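# Press springy cord onto drawn board line with steel blocks

## Task

Shape the elastic cord so that it follows the line marked on the board, and weigh it down with the steel blocks so it stays put; the scene counts as done only when every part of the cord, from one end to the other, touches the line and rests flat against the board.

## Robot and tools

Robot: two FANUC CRX-5iA six-joint arms, left_arm and right_arm, each fitted with a parallel two-finger gripper (pads open up to 50 mm). Fingers point along the gripper's +z axis and close along its x axis. end_effector_position is the spot between the pads; the fingertips extend 17.5 mm past it. A block held by the tool extends about 10 cm from the last joint's axis toward the gripper's -y side and rotates with it.

Frames: the scene frame has its origin at table-top height, halfway between the nominal arm bases, +z up, +x outward over the table, and left_arm on the +y side (image left/right does not follow these names). Calibrated bases: left_arm at (-0.049, +0.426, 0) m, quat_wxyz (+1.000, 0, 0, -0.017); right_arm at (-0.053, -0.312, 0) m, quat_wxyz (+1.000, 0, 0, -0.019). Each arm reports its hand pose, velocities, targets and wrist-camera pose in its own base frame; fixed cameras and the table use the scene frame. Reported positions may be off by up to a few cm, worse at long reach.

The 18-number row (used by execute_actions and move): one flat list covering both arms, all values in [-1, 1]. Order: left dx, dy, dz, rx, ry, rz, left gripper position, force_limit, speed, then the same nine for the right arm. dx..rz are an offset, not a pose: measured along that arm's own base axes from the arm's Hand target as it was when the action or move began. 1.0 equals 0.6 m for dx/dy/dz and 180 degrees for rotation; rx, ry, rz form a single rotation vector turning about the Hand target's position. A translation longer than 1.0 gets shortened along its direction. Sending all six zeros re-requests the current Hand target. Gripper numbers are absolute commands: position +1 open (50 mm), about -0.65 pads meet, -1 to grip until stopped; force_limit -1/0/+1 ≈ 20/102/185 N per pad (grip may end up to ~15 N higher); speed -1/0/+1 ≈ 20/85/150 mm/s. Both default to +1. To leave a gripper unchanged, resend its previous three numbers, since 0 is itself a command.

execute_actions(actions, cameras): actions is a list of actions; each action is up to 15 rows, each row one 1/30 s step; short actions repeat the final row to fill 15 steps. Every row counts from the action's starting Hand target, and each new action starts fresh, so repeating an offset moves further. Images come back only for an empty list or if cameras requests them (["all"], names, or []).

move(target, speed, blend, blocking, cameras): straight-line paths for both grippers toward the offset in target (one row, or up to 15 rows all measured from the same starting Hand targets). speed is top path speed in m/s, 0.002 to 1, default 0.25 (rotation up to twice that in rad/s), one value or one per target. blend (m) rounds corners between listed targets; 0 stops at each. blocking=false returns after about 0.5 s while motion continues. Paths do not avoid obstacles or the other arm and are capped at 10 s. The result adds a move: line giving the ending (done, off_target, moving, held, fault) and any limits (paced = clipped command, held = steps withheld). An arm not named in the ending is done.

wait(seconds 0 to 10, cameras): lets time pass with commands held. stop(cameras): brakes a running move; fingers keep moving. zoom_image(camera, region [x0,y0,x1,y1], max 504x504 px): enlarges part of the newest image of cam_high, cam_low, cam_board, cam_left_wrist or cam_right_wrist. read_manual(section): licence texts only. finished_scene(scene): ends the current scene irreversibly, passing its number; the cord must stay on the line unaided afterward.

Results: end_effector_position (m) and end_effector_quat_wxyz per arm; Hand target (the last clipped command, origin of the next offsets; grippers often rest slightly short of it, so resend the gap as an offset); Tool commands; Joint velocities (may read within noise); Flange force along the gripper axes, noisy, includes held weight, may say no reading. object_status: 0 moving, 1 blocked while opening, 2 blocked while closing (a grip), 3 at requested position or pads closed (likely nothing held). Confirm grips read 2. position_measured in counts: opening ≈ (250 - value) × 0.202 mm. A different position number (change ≥ 0.01) is needed before new force_limit or speed apply. MOTOR HOT warns of overheating; OVER-TEMPERATURE FAULT brakes the arm 30-60 s.

Controller: each step clips the command to within 70 mm and 16 degrees of the measured pose. Arms are stiff; commanding even slightly beyond a firm contact can trigger a fault. Torque limits: waist, shoulder, elbow 144 N m; forearm roll, wrist pitch, wrist roll 36 N m. A 150 N net outside force also faults. Either fault freezes the arm for 10 s; release any grip holding it. To stop pushing, command the target back past the gripper. The clearance check may hold commands that bring arms too close, but collisions can still happen.

Avoid: dropping blocks or cord, releasing moving parts, fast impacts, hard presses, any arm-to-arm contact or gripping the other arm's fingers, and anything leaving the table. Objects may occasionally be nudged by outside disturbances; check with cameras. Smooth, economical motion is preferred.

Each tool is called after "Request:" in YAML: its name, and indented under it one key for each argument.

## Session

Request:
execute_actions:
  actions: []

Scene clock: 0.00 s.
left_arm: end_effector_position=(+0.1403, -0.6016, +0.2532) position_measured=3 object_status=3 end_effector_quat_wxyz=(-0.434, +0.341, +0.706, -0.443) | right_arm: end_effector_position=(+0.4395, -0.1293, +0.1253) position_measured=3 object_status=3 end_effector_quat_wxyz=(-0.002, +0.902, +0.430, +0.039)
Joint positions: left_arm=[-0.77 0.653 -0.038 1.094 -1.755 1.107] | right_arm=[-0.027 0.05 -0.308 -0.043 -1.145 -0.637]
Joint velocities: within noise
Flange force (N): no reading
Hand target: left_arm +0.1403, -0.6016, +0.2532; -0.434, +0.341, +0.706, -0.443 | right_arm +0.4395, -0.1293, +0.1253; -0.002, +0.902, +0.430, +0.039
Tool commands: left_gripper/position=+1.0 left_gripper/force_limit=+1.0 left_gripper/speed=+1.0 right_gripper/position=+1.0 right_gripper/force_limit=+1.0 right_gripper/speed=+1.0

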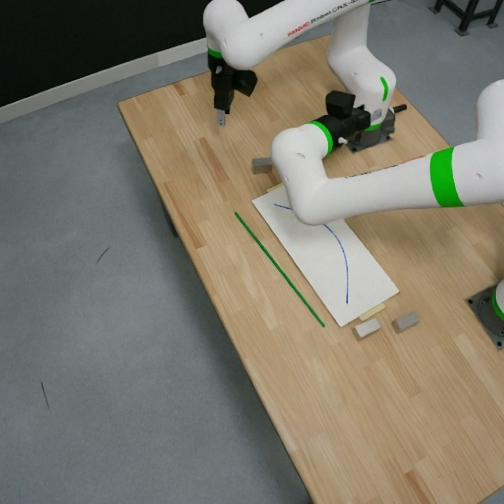

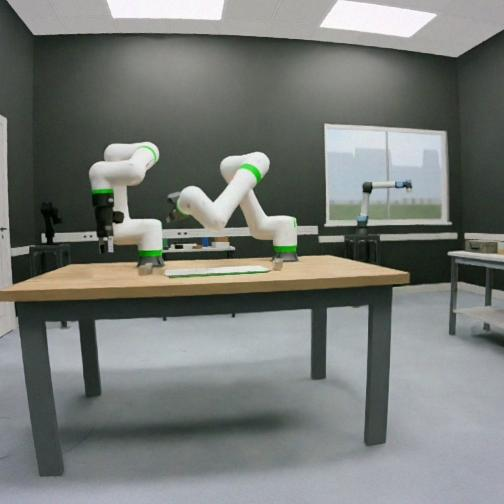

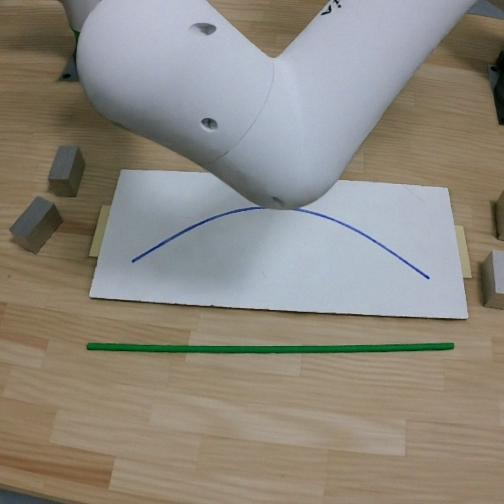

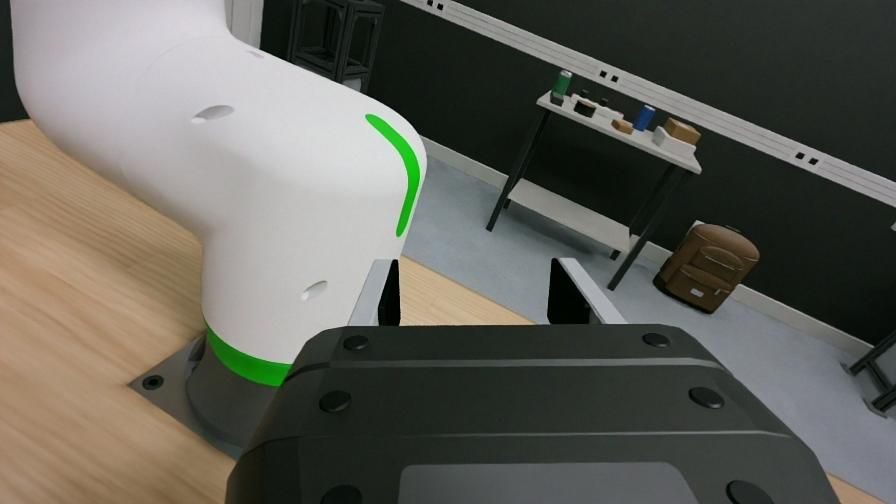

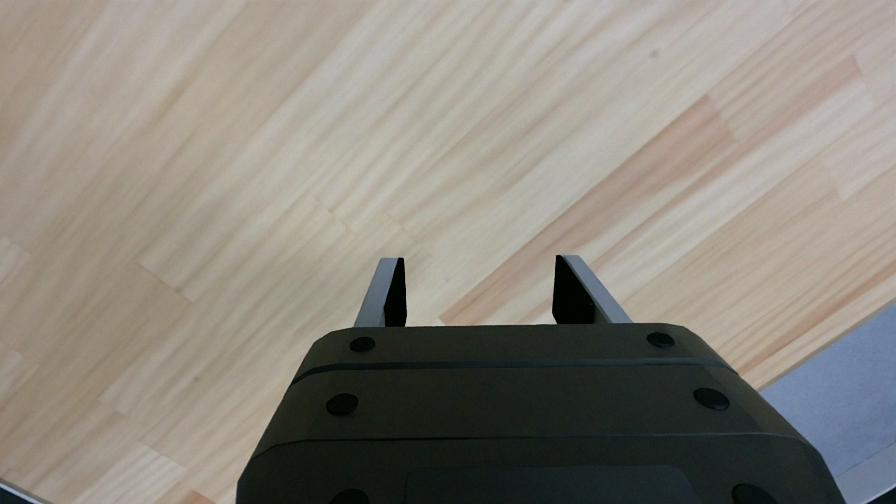

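Request:
move:
  target: [0.275,0.727,0.328,0.004,-0.433,-0.18,1,1,1,-0.231,0.338,0.541,0,0,0.217,1,1,1]
  cameras: ["all"]

Scene clock: 8.83 s.
left_arm: end_effector_position=(+0.3053, -0.1654, +0.4500) position_measured=3 object_status=3 end_effector_quat_wxyz=(+0.001, +0.707, +0.707, +0.000) | right_arm: end_effector_position=(+0.3009, +0.0735, +0.4498) position_measured=3 object_status=3 end_effector_quat_wxyz=(-0.015, +0.706, +0.707, +0.036)
Joint positions: left_arm=[-0.112 -0.173 0.247 0.001 -1.991 0.112] | right_arm=[0.627 -0.301 0.162 -0.045 -1.966 -0.644]
Flange force (N): left_arm=[5.4 -0.6 0.0] | right_arm=[3.3 -2.4 -0.7]
Hand target: left_arm +0.3053, -0.1654, +0.4500; +0.001, +0.707, +0.707, +0.000 | right_arm +0.3009, +0.0735, +0.4499; -0.015, +0.706, +0.707, +0.036
Off the commanded pose: left_arm 0.000 m, 0 deg | right_arm 0.000 m, 0 deg.
move: done

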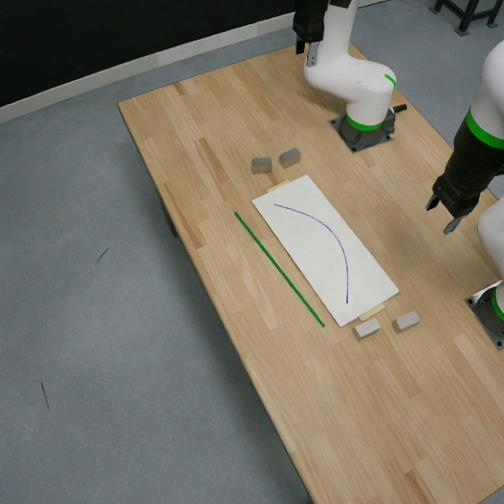

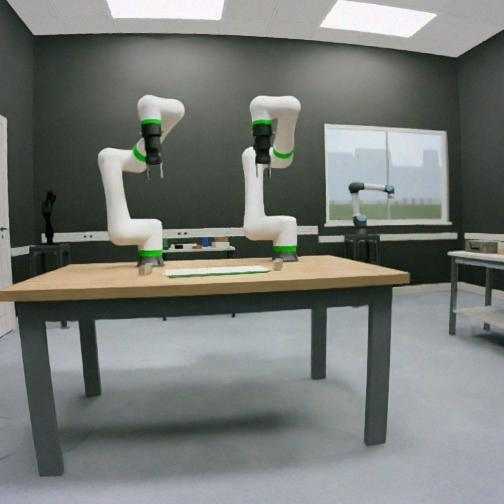

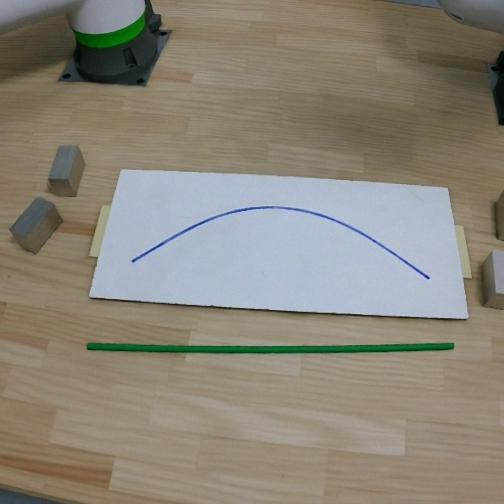

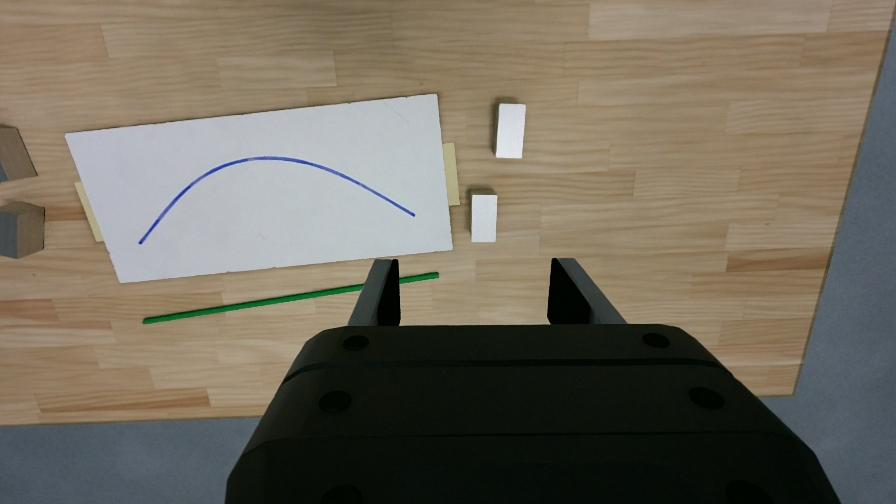

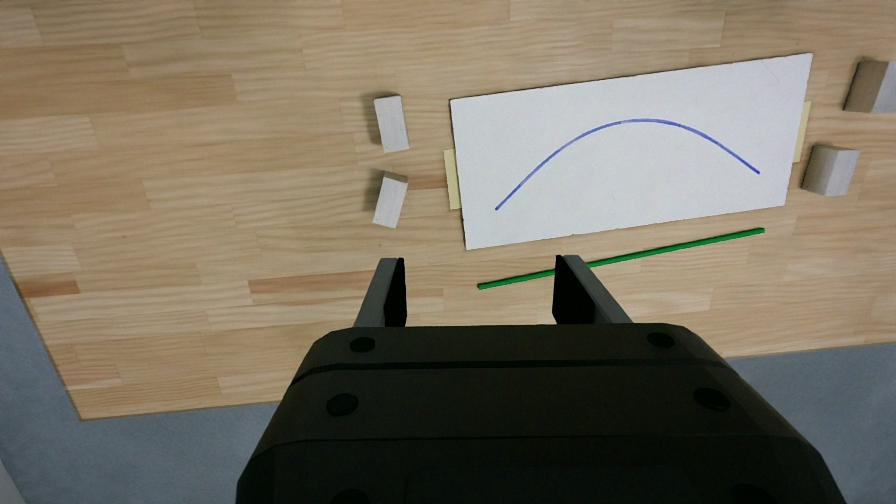

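Request:
zoom_image:
  camera: "cam_left_wrist"
  region: [50, 60, 550, 340]

Request:
zoom_image:
  camera: "cam_right_wrist"
  region: [360, 40, 860, 320]

Request:
zoom_image:
  camera: "cam_low"
  region: [120, 240, 300, 290]

Request:
zoom_image:
  camera: "cam_board"
  region: [0, 120, 504, 380]

Scaled by 1.008.

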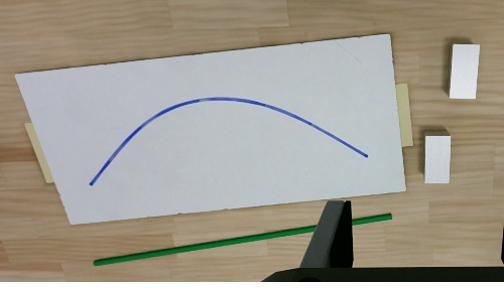

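Scaled by 1.008.

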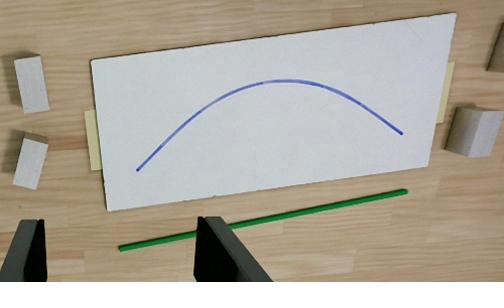

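Scaled by 2.800.

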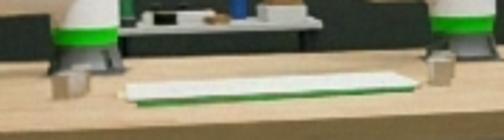

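Scaled by 1.000.

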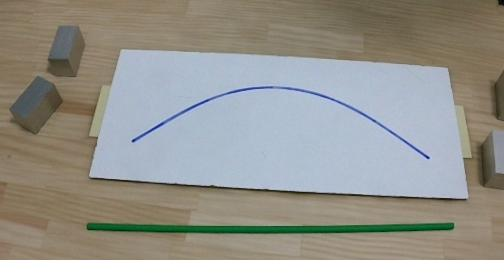

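Request:
move:
  target: [0.3595,-0.3935,-0.65,0,0,-0.446,0,-0.8,0,0.1285,-0.0775,-0.616,-0.0215,0.0125,-0.0855,1,-0.5,0]
  cameras: ["cam_board","cam_left_wrist","cam_right_wrist","cam_low"]

Scene clock: 25.23 s.
left_arm: end_effector_position=(+0.5212, -0.4016, +0.0600) position_measured=152 object_status=3 end_effector_quat_wxyz=(+0.000, +0.996, +0.085, +0.000) | right_arm: end_effector_position=(+0.3780, +0.0270, +0.0803) position_measured=3 object_status=3 end_effector_quat_wxyz=(+0.000, +0.795, +0.607, +0.000)
Joint positions: left_arm=[-0.457 0.624 0.284 0.001 -1.231 -0.944] | right_arm=[0.421 -0.062 -0.544 0 -1.088 -0.688]
Flange force (N): left_arm=[0.4 -3.0 -1.5] | right_arm=[2.7 -2.0 -0.5]
Hand target: left_arm +0.5210, -0.4015, +0.0600; +0.000, +0.996, +0.085, -0.001 | right_arm +0.3780, +0.0270, +0.0803; +0.000, +0.795, +0.607, +0.000
Off the commanded pose: left_arm 0.000 m, 0 deg | right_arm 0.000 m, 0 deg.
move: done
Images, in order (width x height): cam_low 504x504, cam_board 504x504, cam_left_wrist 896x504, cam_right_wrist 896x504.

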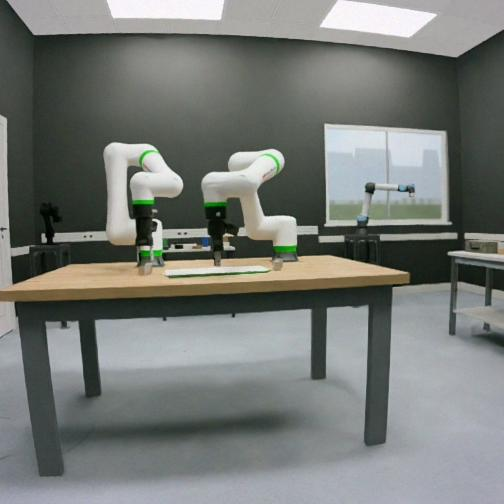

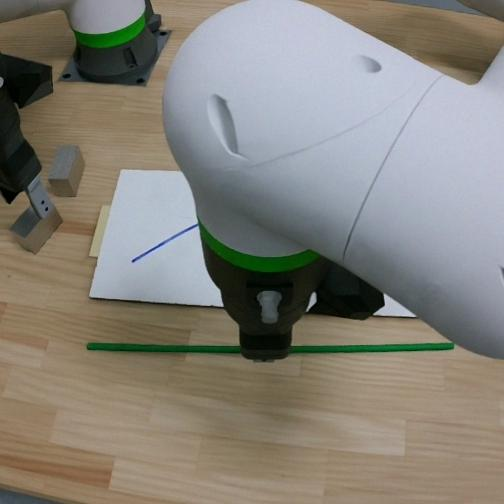

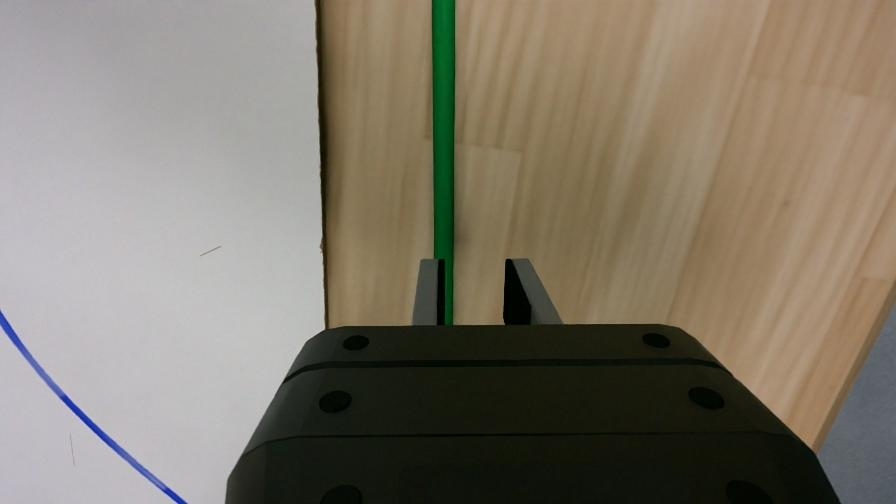

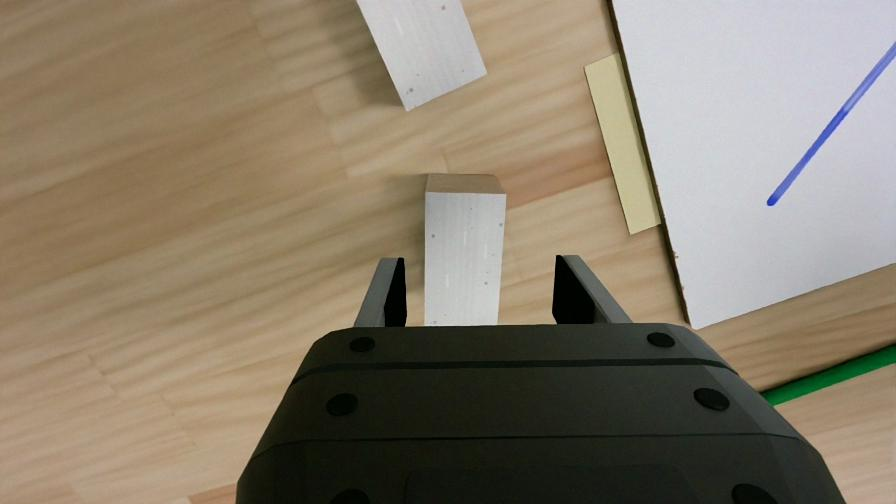

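Request:
move:
  target:
    - [-0.018,-0.003,0,0,0,0,0,-0.8,0,0.0065,-0.0017,0,0,0,0,1,-0.5,0]
    - [-0.018,-0.003,-0.0642,0,0,0,0,-0.8,0,0.0065,-0.0017,-0.0788,0,0,0,1,-0.5,0]
  speed: [0.1,0.04]
  cameras: ["cam_left_wrist","cam_right_wrist"]

Scene clock: 28.50 s.
left_arm: end_effector_position=(+0.5102, -0.4033, +0.0215) position_measured=152 object_status=3 end_effector_quat_wxyz=(+0.000, +0.996, +0.085, -0.001) | right_arm: end_effector_position=(+0.3819, +0.0260, +0.0330) position_measured=3 object_status=3 end_effector_quat_wxyz=(+0.000, +0.795, +0.607, +0.000)
Joint positions: left_arm=[-0.467 0.643 0.217 0.001 -1.146 -0.934] | right_arm=[0.414 0.02 -0.593 -0.001 -0.957 -0.681]
Flange force (N): left_arm=[0.5 -2.4 -1.9] | right_arm=[2.3 -1.8 -1.6]
Hand target: left_arm +0.5102, -0.4033, +0.0215; +0.000, +0.996, +0.085, -0.001 | right_arm +0.3819, +0.0260, +0.0330; +0.000, +0.795, +0.607, +0.000
Off the commanded pose: left_arm 0.000 m, 0 deg | right_arm 0.000 m, 0 deg.
move: done
Images, in order (width x height): cam_left_wrist 896x504, cam_right_wrist 896x504.

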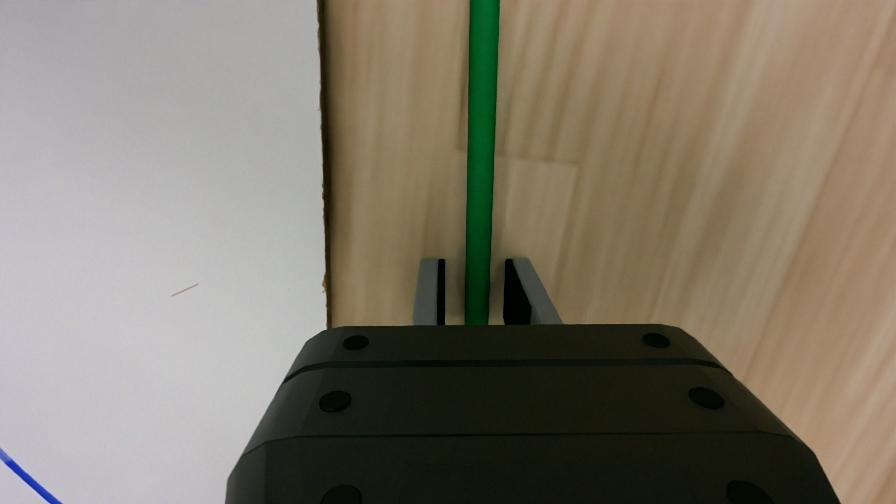

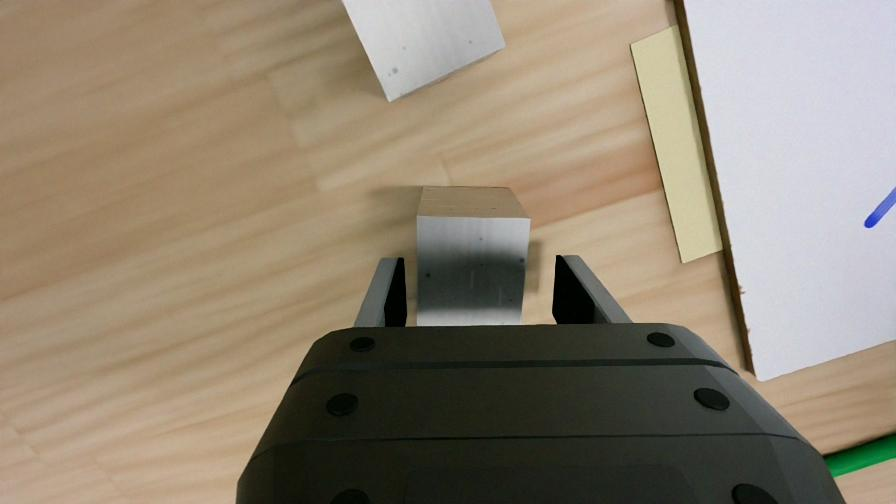

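Request:
move:
  target:
    - [0,0,-0.0042,0,0,0,0,-0.8,-0.5,0,0,0,0,0,0,1,-0.5,-0.5]
    - [0,0,-0.0042,0,0,0,-1,-0.8,-0.5,0,0,0,0,0,0,-1,-0.5,-0.5]
  speed: 0.03

Request:
move:
  target: [0,0,0.08,0,0,0,-1,-0.8,-0.5,0,0,0.08,0,0,0,-1,-0.5,-0.5]
  speed: 0.1
  cameras: ["cam_board","cam_left_wrist","cam_right_wrist"]

Scene clock: 30.53 s.
left_arm: end_effector_position=(+0.5103, -0.4033, +0.0190) position_measured=214 object_status=2 end_effector_quat_wxyz=(+0.000, +0.996, +0.085, -0.001) | right_arm: end_effector_position=(+0.3819, +0.0260, +0.0330) position_measured=104 object_status=2 end_effector_quat_wxyz=(+0.000, +0.795, +0.607, +0.000)
Joint positions: left_arm=[-0.467 0.645 0.215 0.001 -1.142 -0.934] | right_arm=[0.414 0.02 -0.593 0 -0.957 -0.681]
Flange force (N): left_arm=[15.5 4.6 -49.2] | right_arm=[0.8 -2.1 -1.1]
Hand target: left_arm +0.5102, -0.4033, +0.0190; +0.000, +0.996, +0.085, -0.001 | right_arm +0.3819, +0.0260, +0.0330; +0.000, +0.795, +0.607, +0.000
Off the commanded pose: left_arm 0.000 m, 0 deg | right_arm 0.000 m, 0 deg.
move: done

Scene clock: 31.33 s.
left_arm: end_effector_position=(+0.5102, -0.4033, +0.0670) position_measured=215 object_status=2 end_effector_quat_wxyz=(+0.000, +0.996, +0.085, -0.001) | right_arm: end_effector_position=(+0.3819, +0.0260, +0.0810) position_measured=104 object_status=2 end_effector_quat_wxyz=(+0.000, +0.795, +0.607, +0.000)
Joint positions: left_arm=[-0.467 0.6 0.264 0.001 -1.235 -0.934] | right_arm=[0.414 -0.052 -0.533 0 -1.089 -0.681]
Flange force (N): left_arm=[0.4 -3.0 -1.8] | right_arm=[2.2 -3.6 4.0]
Hand target: left_arm +0.5102, -0.4033, +0.0670; +0.000, +0.996, +0.085, -0.001 | right_arm +0.3819, +0.0260, +0.0810; +0.000, +0.795, +0.607, +0.000
Off the commanded pose: left_arm 0.000 m, 0 deg | right_arm 0.000 m, 0 deg.
move: done
Images, in order (width x height): cam_board 504x504, cam_left_wrist 896x504, cam_right_wrist 896x504.

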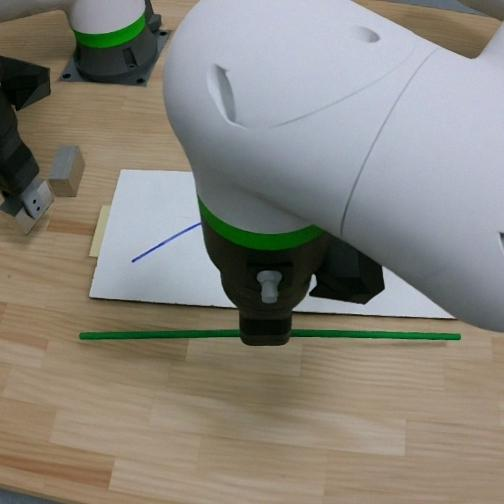

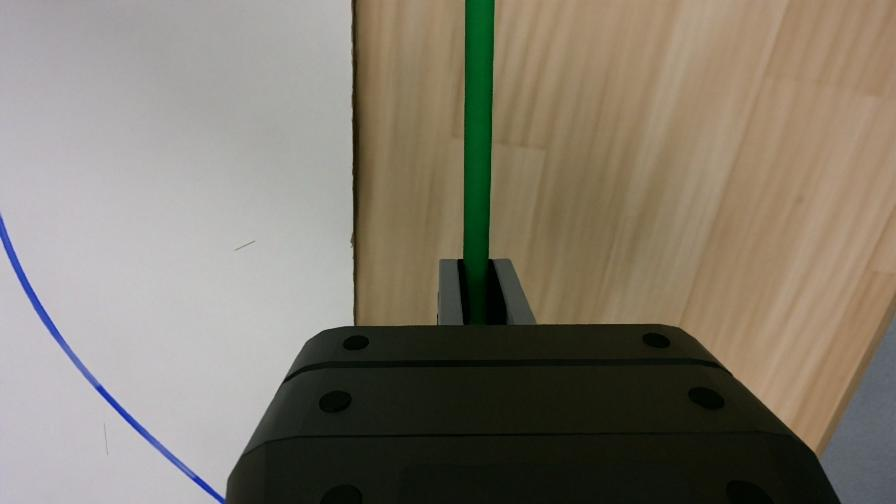

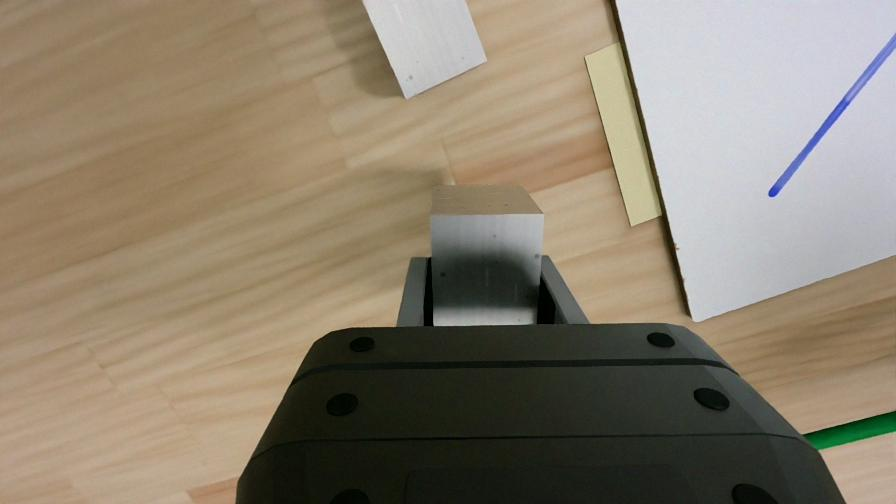

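Request:
move:
  target:
    - [-0.318,-0.018,0,0,0,-0.058,-1,-0.8,-0.5,0,0,0,0,0,0,-1,-0.5,-0.5]
    - [-0.318,-0.018,-0.0717,0,0,-0.058,-1,-0.8,-0.5,0,0,0,0,0,0,-1,-0.5,-0.5]
  speed: [0.2,0.05]
  cameras: ["cam_board","cam_left_wrist","cam_right_wrist"]

Scene clock: 35.70 s.
left_arm: end_effector_position=(+0.3195, -0.4143, +0.0244) position_measured=215 object_status=2 end_effector_quat_wxyz=(+0.000, +1.000, -0.006, +0.000) | right_arm: end_effector_position=(+0.3819, +0.0260, +0.0810) position_measured=104 object_status=2 end_effector_quat_wxyz=(+0.000, +0.795, +0.607, +0.000)
Joint positions: left_arm=[-0.662 0.358 -0.208 0.001 -1.006 -0.922] | right_arm=[0.414 -0.052 -0.533 0 -1.089 -0.681]
Flange force (N): left_arm=[-14.5 -46.3 -137.3] | right_arm=[2.1 -3.4 3.7]
Hand target: left_arm +0.3194, -0.4141, +0.0240; +0.000, +1.000, -0.006, -0.001 | right_arm +0.3819, +0.0260, +0.0810; +0.000, +0.795, +0.607, +0.000
Off the commanded pose: left_arm 0.000 m, 0 deg | right_arm 0.000 m, 0 deg.
move: done
Images, in order (width x height): cam_board 504x504, cam_left_wrist 896x504, cam_right_wrist 896x504.

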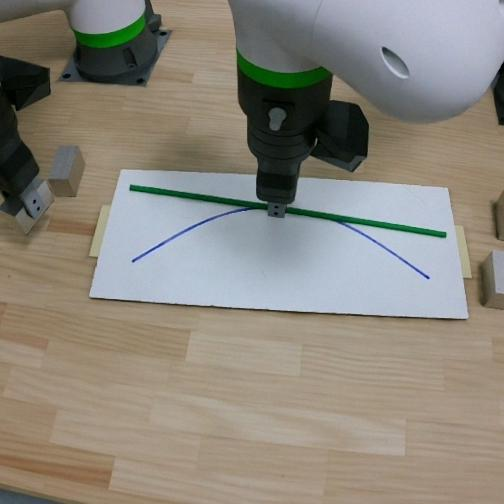

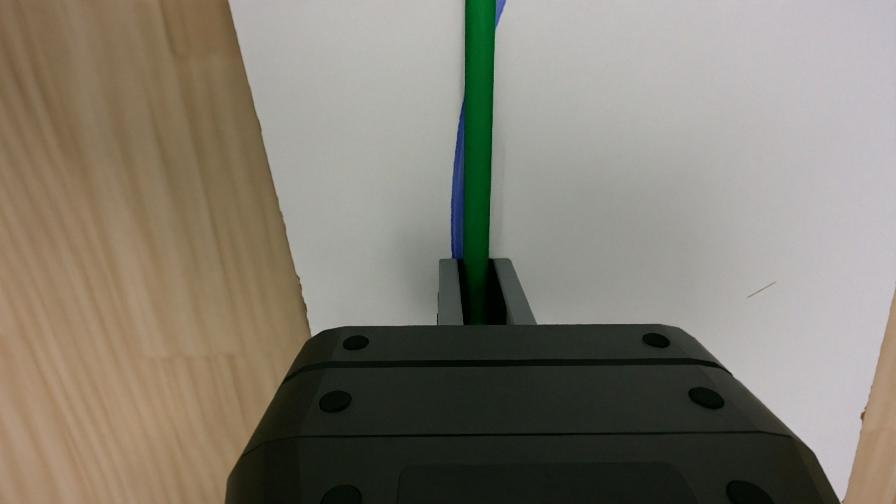

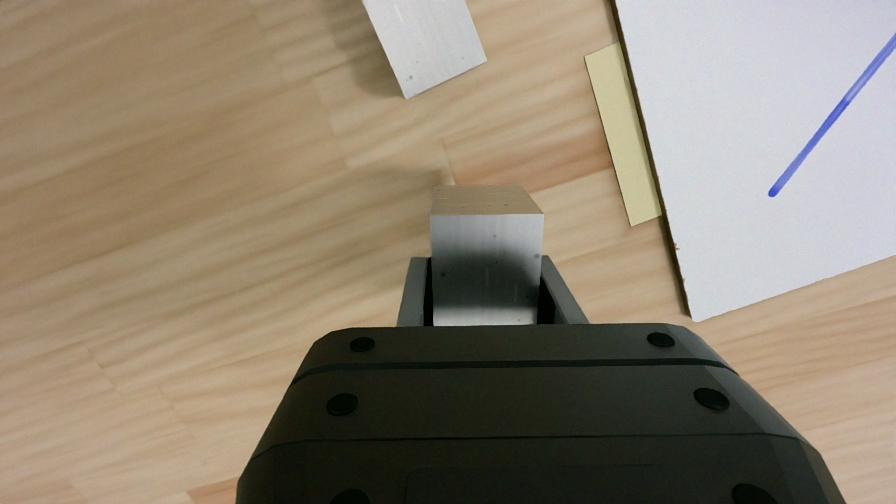

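Request:
move:
  target:
    - [0,0,0.0075,0,0,0,-1,-0.8,-0.5,0,0,0,0,0,0,-1,-0.5,-0.5]
    - [0,-0.008,0.0075,0,0,0,-0.6,-0.8,-1,0,0,0,0,0,0,-1,-0.5,-0.5]
    - [0,-0.008,0.0075,0,0,0,0.2,-0.8,-1,0,0,0,0,0,0,-1,-0.5,-0.5]
  speed: 0.04

Request:
move:
  target: [0,0,0.3,0,0,0,0.5,-0.8,0,0,0,0,0,0,0,-1,-0.5,-0.5]
  cameras: ["cam_board","cam_left_wrist"]

Scene clock: 37.00 s.
left_arm: end_effector_position=(+0.3192, -0.4142, +0.0269) position_measured=215 object_status=2 end_effector_quat_wxyz=(+0.000, +1.000, -0.006, -0.001) | right_arm: end_effector_position=(+0.3819, +0.0260, +0.0810) position_measured=104 object_status=2 end_effector_quat_wxyz=(+0.000, +0.795, +0.607, +0.000)
Joint positions: left_arm=[-0.662 0.355 -0.205 0.002 -1.013 -0.922] | right_arm=[0.414 -0.052 -0.533 0 -1.089 -0.681]
Flange force (N): left_arm=[1.6 -2.8 -2.3] | right_arm=[2.1 -2.1 3.7]
Flange force when the fault began (N): left_arm=[-15.3 -49.0 -139.6]
Hand target: left_arm +0.3192, -0.4142, +0.0269; +0.000, +1.000, -0.006, -0.001 (not the last commanded pose) | right_arm +0.3819, +0.0260, +0.0810; +0.000, +0.795, +0.607, +0.000
Tool commands: left_gripper/position=-1.0 left_gripper/force_limit=-0.796078 left_gripper/speed=-0.498039 right_gripper/position=-1.0 right_gripper/force_limit=-0.5 right_gripper/speed=-0.5
Off the commanded pose: right_arm 0.000 m, 0 deg.
FORCE FAULT: contact force on the left arm reached its limit, and that arm stopped. The contact can be on any part of that arm, not only on its tool. So far the stop counts as 1 of the actions that you can send in this scene. That arm ran no command of this call. That arm is still stopped at the end of this call. That arm stays stopped for about 9 more seconds. Until then a move that you send moves the other arm only, and its call returns only when the move has ended. Once the stop has ended, the next robot result says so. If the stop ends while you think or write, that arm runs what you send next, counted from a new Hand target: where the arm stands when the stop ends. While its stop runs, that arm takes no new command, but its gripper still runs the gripper command that each later call begins with. Until it ends, the stop uses up actions while you think or wait. An arm that is not stopped still takes commands.
move: fault (left_arm); path passed 0 of 3 targets; target 2's new numbers were not sent; target 3's new numbers were not sent

not run: an earlier result of this reply reported a stop or a fault. Calls in your next reply go to the robot.

Request:
wait:
  seconds: 3

Request:
move:
  target:
    - [0,0,0.005,0,0,0,-1,-0.8,-0.5,0,0,0,0,0,0,-1,-0.5,-0.5]
    - [0,-0.009,0.004,0,0,0,-0.6,-0.8,-1,0,0,0,0,0,0,-1,-0.5,-0.5]
    - [0,-0.009,0.004,0,0,0,0.0,-0.8,-1,0,0,0,0,0,0,-1,-0.5,-0.5]
  speed: 0.04

Request:
move:
  target: [0,0,0.3,0,0,0,0.0,-0.8,-1,0,0,0,0,0,0,-1,-0.5,-0.5]
  cameras: ["cam_board","cam_left_wrist"]

Scene clock: 41.87 s.
left_arm: end_effector_position=(+0.3192, -0.4142, +0.0269) position_measured=215 object_status=2 end_effector_quat_wxyz=(+0.000, +1.000, -0.006, -0.001) | right_arm: end_effector_position=(+0.3819, +0.0260, +0.0810) position_measured=104 object_status=2 end_effector_quat_wxyz=(+0.000, +0.795, +0.607, +0.000)
Joint positions: left_arm=[-0.662 0.355 -0.205 0.002 -1.013 -0.922] | right_arm=[0.414 -0.052 -0.533 0 -1.089 -0.681]
Flange force (N): left_arm=[1.1 -3.6 -2.5] | right_arm=[1.8 -2.8 4.0]
Hand target: left_arm +0.3192, -0.4142, +0.0269; +0.000, +1.000, -0.006, -0.001 (not the last commanded pose) | right_arm +0.3819, +0.0260, +0.0810; +0.000, +0.795, +0.607, +0.000
Tool commands: left_gripper/position=-1.0 left_gripper/force_limit=-0.796078 left_gripper/speed=-0.498039 right_gripper/position=-1.0 right_gripper/force_limit=-0.5 right_gripper/speed=-0.5
Off the commanded pose: right_arm 0.000 m, 0 deg.
FORCE FAULT, CONTINUED: the left arm was still stopped when this call began, by the force fault that an earlier result reported. Since the last result the stop counts as 10 of the actions that you can send in this scene. That arm is still stopped at the end of this call. That arm stays stopped for about 4 more seconds. If the stop ends while you think or write, that arm runs what you send next, counted from a new Hand target: where the arm stands when the stop ends. While its stop runs, that arm takes no new command, but its gripper still runs the gripper command that each later call begins with.
wait: 3.00 s; at rest from the start

Scene clock: 43.37 s.
left_arm: end_effector_position=(+0.3192, -0.4142, +0.0269) position_measured=215 object_status=2 end_effector_quat_wxyz=(+0.000, +1.000, -0.006, -0.001) | right_arm: end_effector_position=(+0.3819, +0.0260, +0.0810) position_measured=104 object_status=2 end_effector_quat_wxyz=(+0.000, +0.795, +0.607, +0.000)
Joint positions: left_arm=[-0.662 0.355 -0.205 0.002 -1.013 -0.922] | right_arm=[0.414 -0.052 -0.533 0 -1.089 -0.681]
Flange force (N): left_arm=[1.2 -3.7 -2.3] | right_arm=[1.9 -1.8 3.9]
Hand target: left_arm +0.3192, -0.4142, +0.0269; +0.000, +1.000, -0.006, -0.001 (not the last commanded pose) | right_arm +0.3819, +0.0260, +0.0810; +0.000, +0.795, +0.607, +0.000
Tool commands: left_gripper/position=-1.0 left_gripper/force_limit=-0.796078 left_gripper/speed=-0.498039 right_gripper/position=-1.0 right_gripper/force_limit=-0.5 right_gripper/speed=-0.5
Off the commanded pose: right_arm 0.000 m, 0 deg.
FORCE FAULT, CONTINUED: the left arm was still stopped when this call began, by the force fault that an earlier result reported. That arm ran no command of this call. That arm is still stopped at the end of this call. That arm stays stopped for about 2 more seconds. If the stop ends while you think or write, that arm runs what you send next, counted from a new Hand target: where the arm stands when the stop ends. While its stop runs, that arm takes no new command, but its gripper still runs the gripper command that each later call begins with.
move: done (right_arm), not run (left_arm; its earlier fault stop)

Scene clock: 44.23 s.
left_arm: end_effector_position=(+0.3192, -0.4142, +0.0269) position_measured=152 object_status=3 end_effector_quat_wxyz=(+0.000, +1.000, -0.006, -0.001) | right_arm: end_effector_position=(+0.3819, +0.0260, +0.0810) position_measured=104 object_status=2 end_effector_quat_wxyz=(+0.000, +0.795, +0.607, +0.000)
Joint positions: left_arm=[-0.662 0.355 -0.205 0.002 -1.013 -0.922] | right_arm=[0.414 -0.052 -0.533 0 -1.089 -0.681]
Flange force (N): left_arm=[0.4 -2.8 -1.7] | right_arm=[1.6 -1.0 4.4]
Hand target: left_arm +0.3192, -0.4142, +0.0269; +0.000, +1.000, -0.006, -0.001 (not the last commanded pose) | right_arm +0.3819, +0.0260, +0.0810; +0.000, +0.795, +0.607, +0.000
Tool commands: left_gripper/position=+0.003922 left_gripper/force_limit=-0.796078 left_gripper/speed=-1.0 right_gripper/position=-1.0 right_gripper/force_limit=-0.5 right_gripper/speed=-0.5
Off the commanded pose: right_arm 0.000 m, 0 deg.
FORCE FAULT, CONTINUED: the left arm was still stopped when this call began, by the force fault that an earlier result reported. That arm ran no command of this call; its gripper ran only the gripper command that the call began with. That arm is still stopped at the end of this call. That arm stays stopped for about 2 more seconds. If the stop ends while you think or write, that arm runs what you send next, counted from a new Hand target: where the arm stands when the stop ends. While its stop runs, that arm takes no new command, but its gripper still runs the gripper command that each later call begins with.
move: done (right_arm), not run (left_arm; its earlier fault stop)
Images, in order (width x height): cam_board 504x504, cam_left_wrist 896x504.

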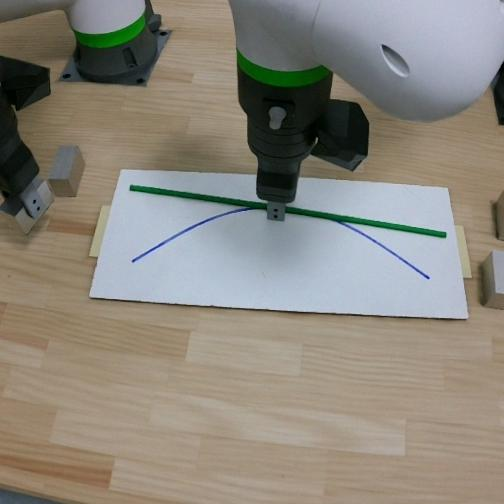

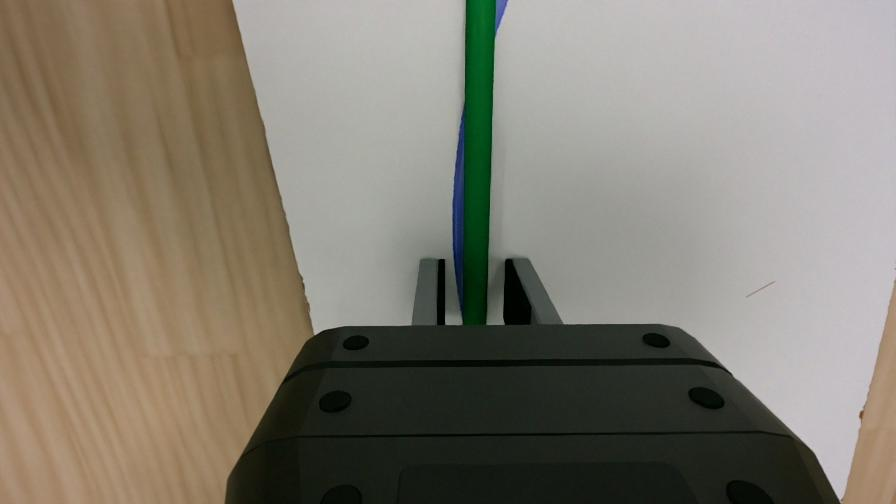

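Request:
wait:
  seconds: 0.5

Request:
move:
  target:
    - [0,0,0.14,0,0,0,0.004,-0.8,-1,0,0,0,0,0,0,-1,-0.5,-0.5]
    - [0.103,0.472,0.155,0,0,0.504,0.004,-0.8,-1,-0.0932,0.4623,0.03,0,0,0.2006,-1,-0.5,-0.5]
  speed: [0.1,0.2]
  cameras: ["cam_board","cam_left_wrist","cam_right_wrist"]

Scene clock: 46.13 s.
left_arm: end_effector_position=(+0.3192, -0.4142, +0.0269) position_measured=152 object_status=3 end_effector_quat_wxyz=(+0.000, +1.000, -0.006, -0.001) | right_arm: end_effector_position=(+0.3819, +0.0260, +0.0810) position_measured=104 object_status=2 end_effector_quat_wxyz=(+0.000, +0.795, +0.607, +0.000)
Joint positions: left_arm=[-0.662 0.355 -0.205 0.002 -1.013 -0.922] | right_arm=[0.414 -0.052 -0.533 0 -1.089 -0.681]
Flange force (N): left_arm=[-0.1 -3.8 -2.3] | right_arm=[2.5 -2.0 4.1]
Hand target: left_arm +0.3192, -0.4142, +0.0269; +0.000, +1.000, -0.006, -0.001 (not the last commanded pose) | right_arm +0.3819, +0.0260, +0.0810; +0.000, +0.795, +0.607, +0.000
Tool commands: left_gripper/position=+0.003922 left_gripper/force_limit=-0.796078 left_gripper/speed=-1.0 right_gripper/position=-1.0 right_gripper/force_limit=-0.5 right_gripper/speed=-0.5
Off the commanded pose: right_arm 0.000 m, 0 deg.
FORCE FAULT, CONTINUED: the left arm's stop, for the force fault that an earlier result reported, is over. The rest of the stop counts as 3 of the actions that you can send in this scene. During its stop the left arm's controller moved it back a little. That arm's target is now where it stood when the stop ended, not its last command. That arm accepts commands again.
wait: 0.50 s; at rest from the start

Scene clock: 51.43 s.
left_arm: end_effector_position=(+0.3810, -0.1310, +0.1199) position_measured=152 object_status=3 end_effector_quat_wxyz=(+0.001, +0.707, +0.707, -0.001) | right_arm: end_effector_position=(+0.3260, +0.3034, +0.0990) position_measured=104 object_status=2 end_effector_quat_wxyz=(+0.000, +0.568, +0.823, +0.000)
Joint positions: left_arm=[-0.001 -0.044 -0.426 0.002 -1.188 0.001] | right_arm=[1.046 0.086 -0.346 0 -1.138 -0.682]
Flange force (N): left_arm=[5.1 -2.4 -1.7] | right_arm=[1.3 -2.4 3.8]
Hand target: left_arm +0.3810, -0.1310, +0.1199; +0.001, +0.707, +0.707, -0.001 | right_arm +0.3259, +0.3034, +0.0990; +0.000, +0.568, +0.823, +0.000
Off the commanded pose: left_arm 0.000 m, 0 deg | right_arm 0.000 m, 0 deg.
move: done
Images, in order (width x height): cam_board 504x504, cam_left_wrist 896x504, cam_right_wrist 896x504.

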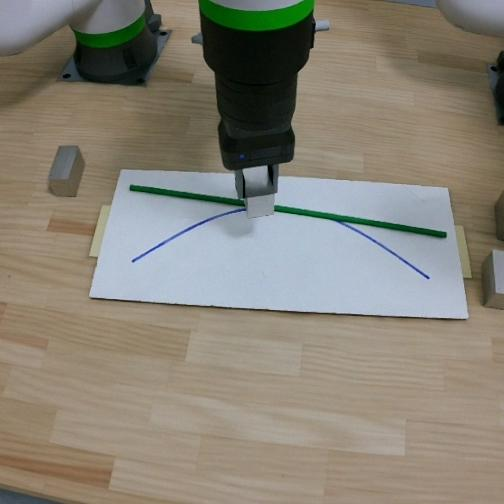

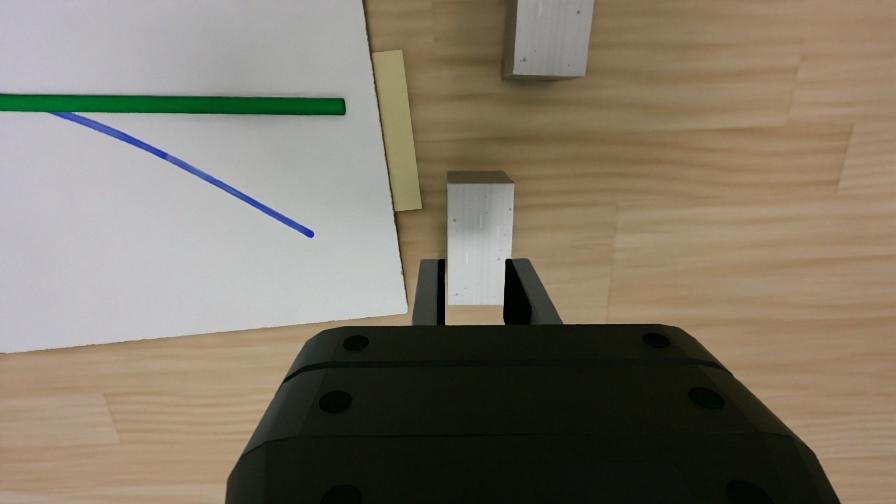

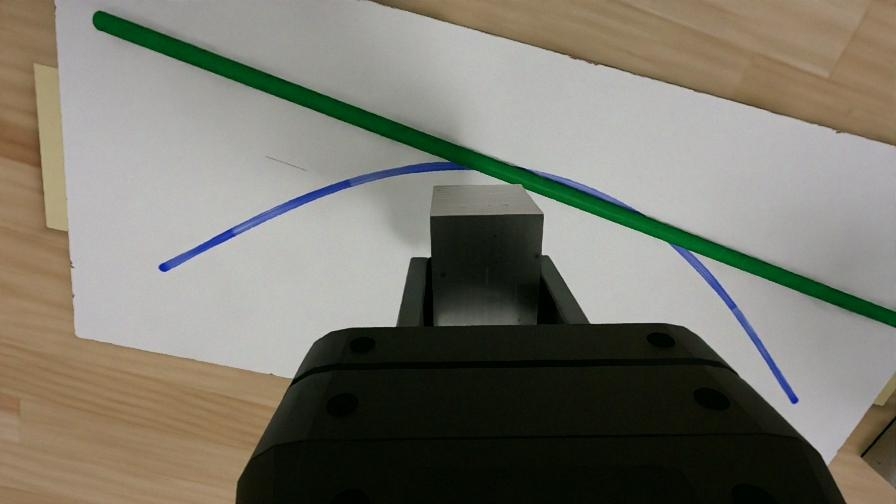

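Request:
move:
  target:
    - [0.015,0.01,-0.06,0,0,0,0.4,-0.8,-1,0.0233,0.0088,0,0,0,0,-1,-0.5,-0.5]
    - [0.015,0.01,-0.1448,0,0,0,0.4,-0.8,-1,0.0233,0.0088,-0.0985,0,0,0,-1,-0.5,-0.5]
    - [0.015,0.01,-0.1448,0,0,0,-1,-0.5,-0.5,0.0093,0.0035,-0.0985,0,0,0,-1,-0.5,-0.5]
  speed: [0.15,0.06,0.03]
  cameras: ["cam_board","cam_left_wrist","cam_right_wrist"]

Scene clock: 57.23 s.
left_arm: end_effector_position=(+0.3900, -0.1250, +0.0330) position_measured=104 object_status=2 end_effector_quat_wxyz=(+0.001, +0.707, +0.707, -0.001) | right_arm: end_effector_position=(+0.3315, +0.3055, +0.0399) position_measured=104 object_status=2 end_effector_quat_wxyz=(+0.000, +0.568, +0.823, +0.000)
Joint positions: left_arm=[0.015 0.086 -0.523 0.003 -0.961 -0.015] | right_arm=[1.037 0.174 -0.403 0 -0.993 -0.674]
Flange force (N): left_arm=[4.9 -1.6 2.5] | right_arm=[1.5 -1.3 3.4]
Hand target: left_arm +0.3900, -0.1250, +0.0330; +0.001, +0.707, +0.707, -0.001 | right_arm +0.3315, +0.3055, +0.0399; +0.000, +0.568, +0.823, +0.000
Off the commanded pose: left_arm 0.000 m, 0 deg | right_arm 0.000 m, 0 deg.
move: done
Images, in order (width x height): cam_board 504x504, cam_left_wrist 896x504, cam_right_wrist 896x504.

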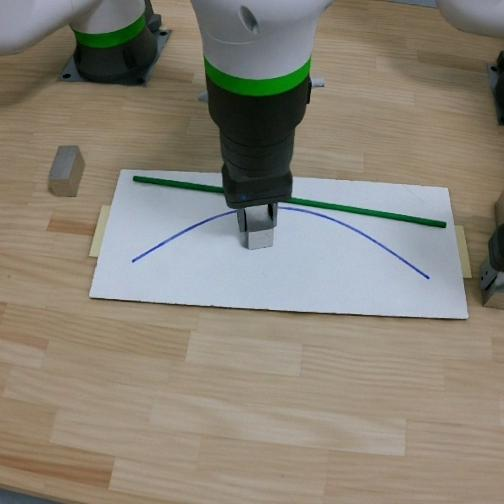

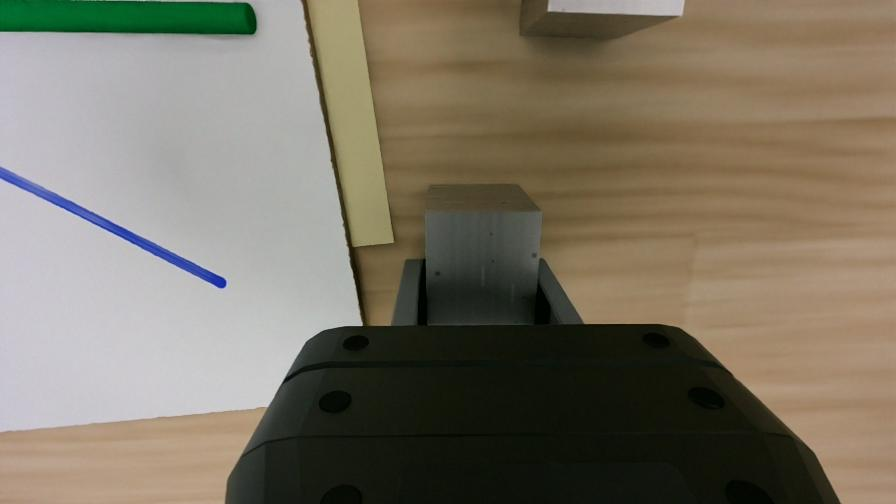

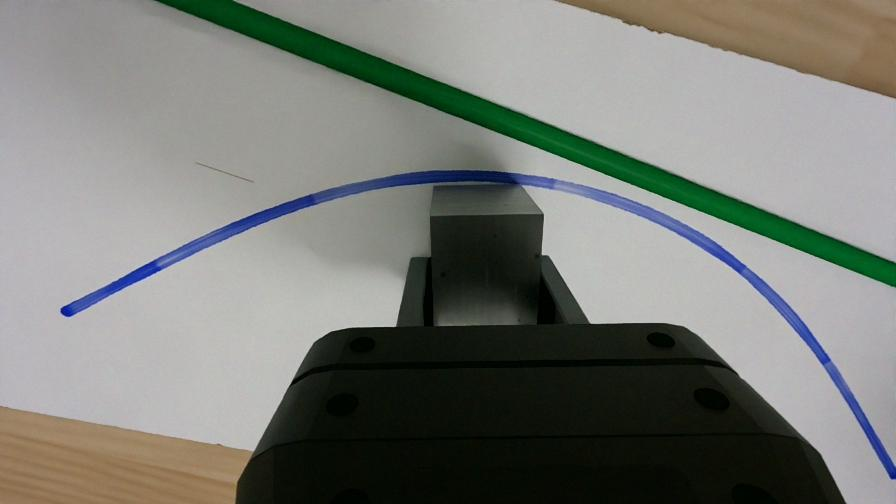

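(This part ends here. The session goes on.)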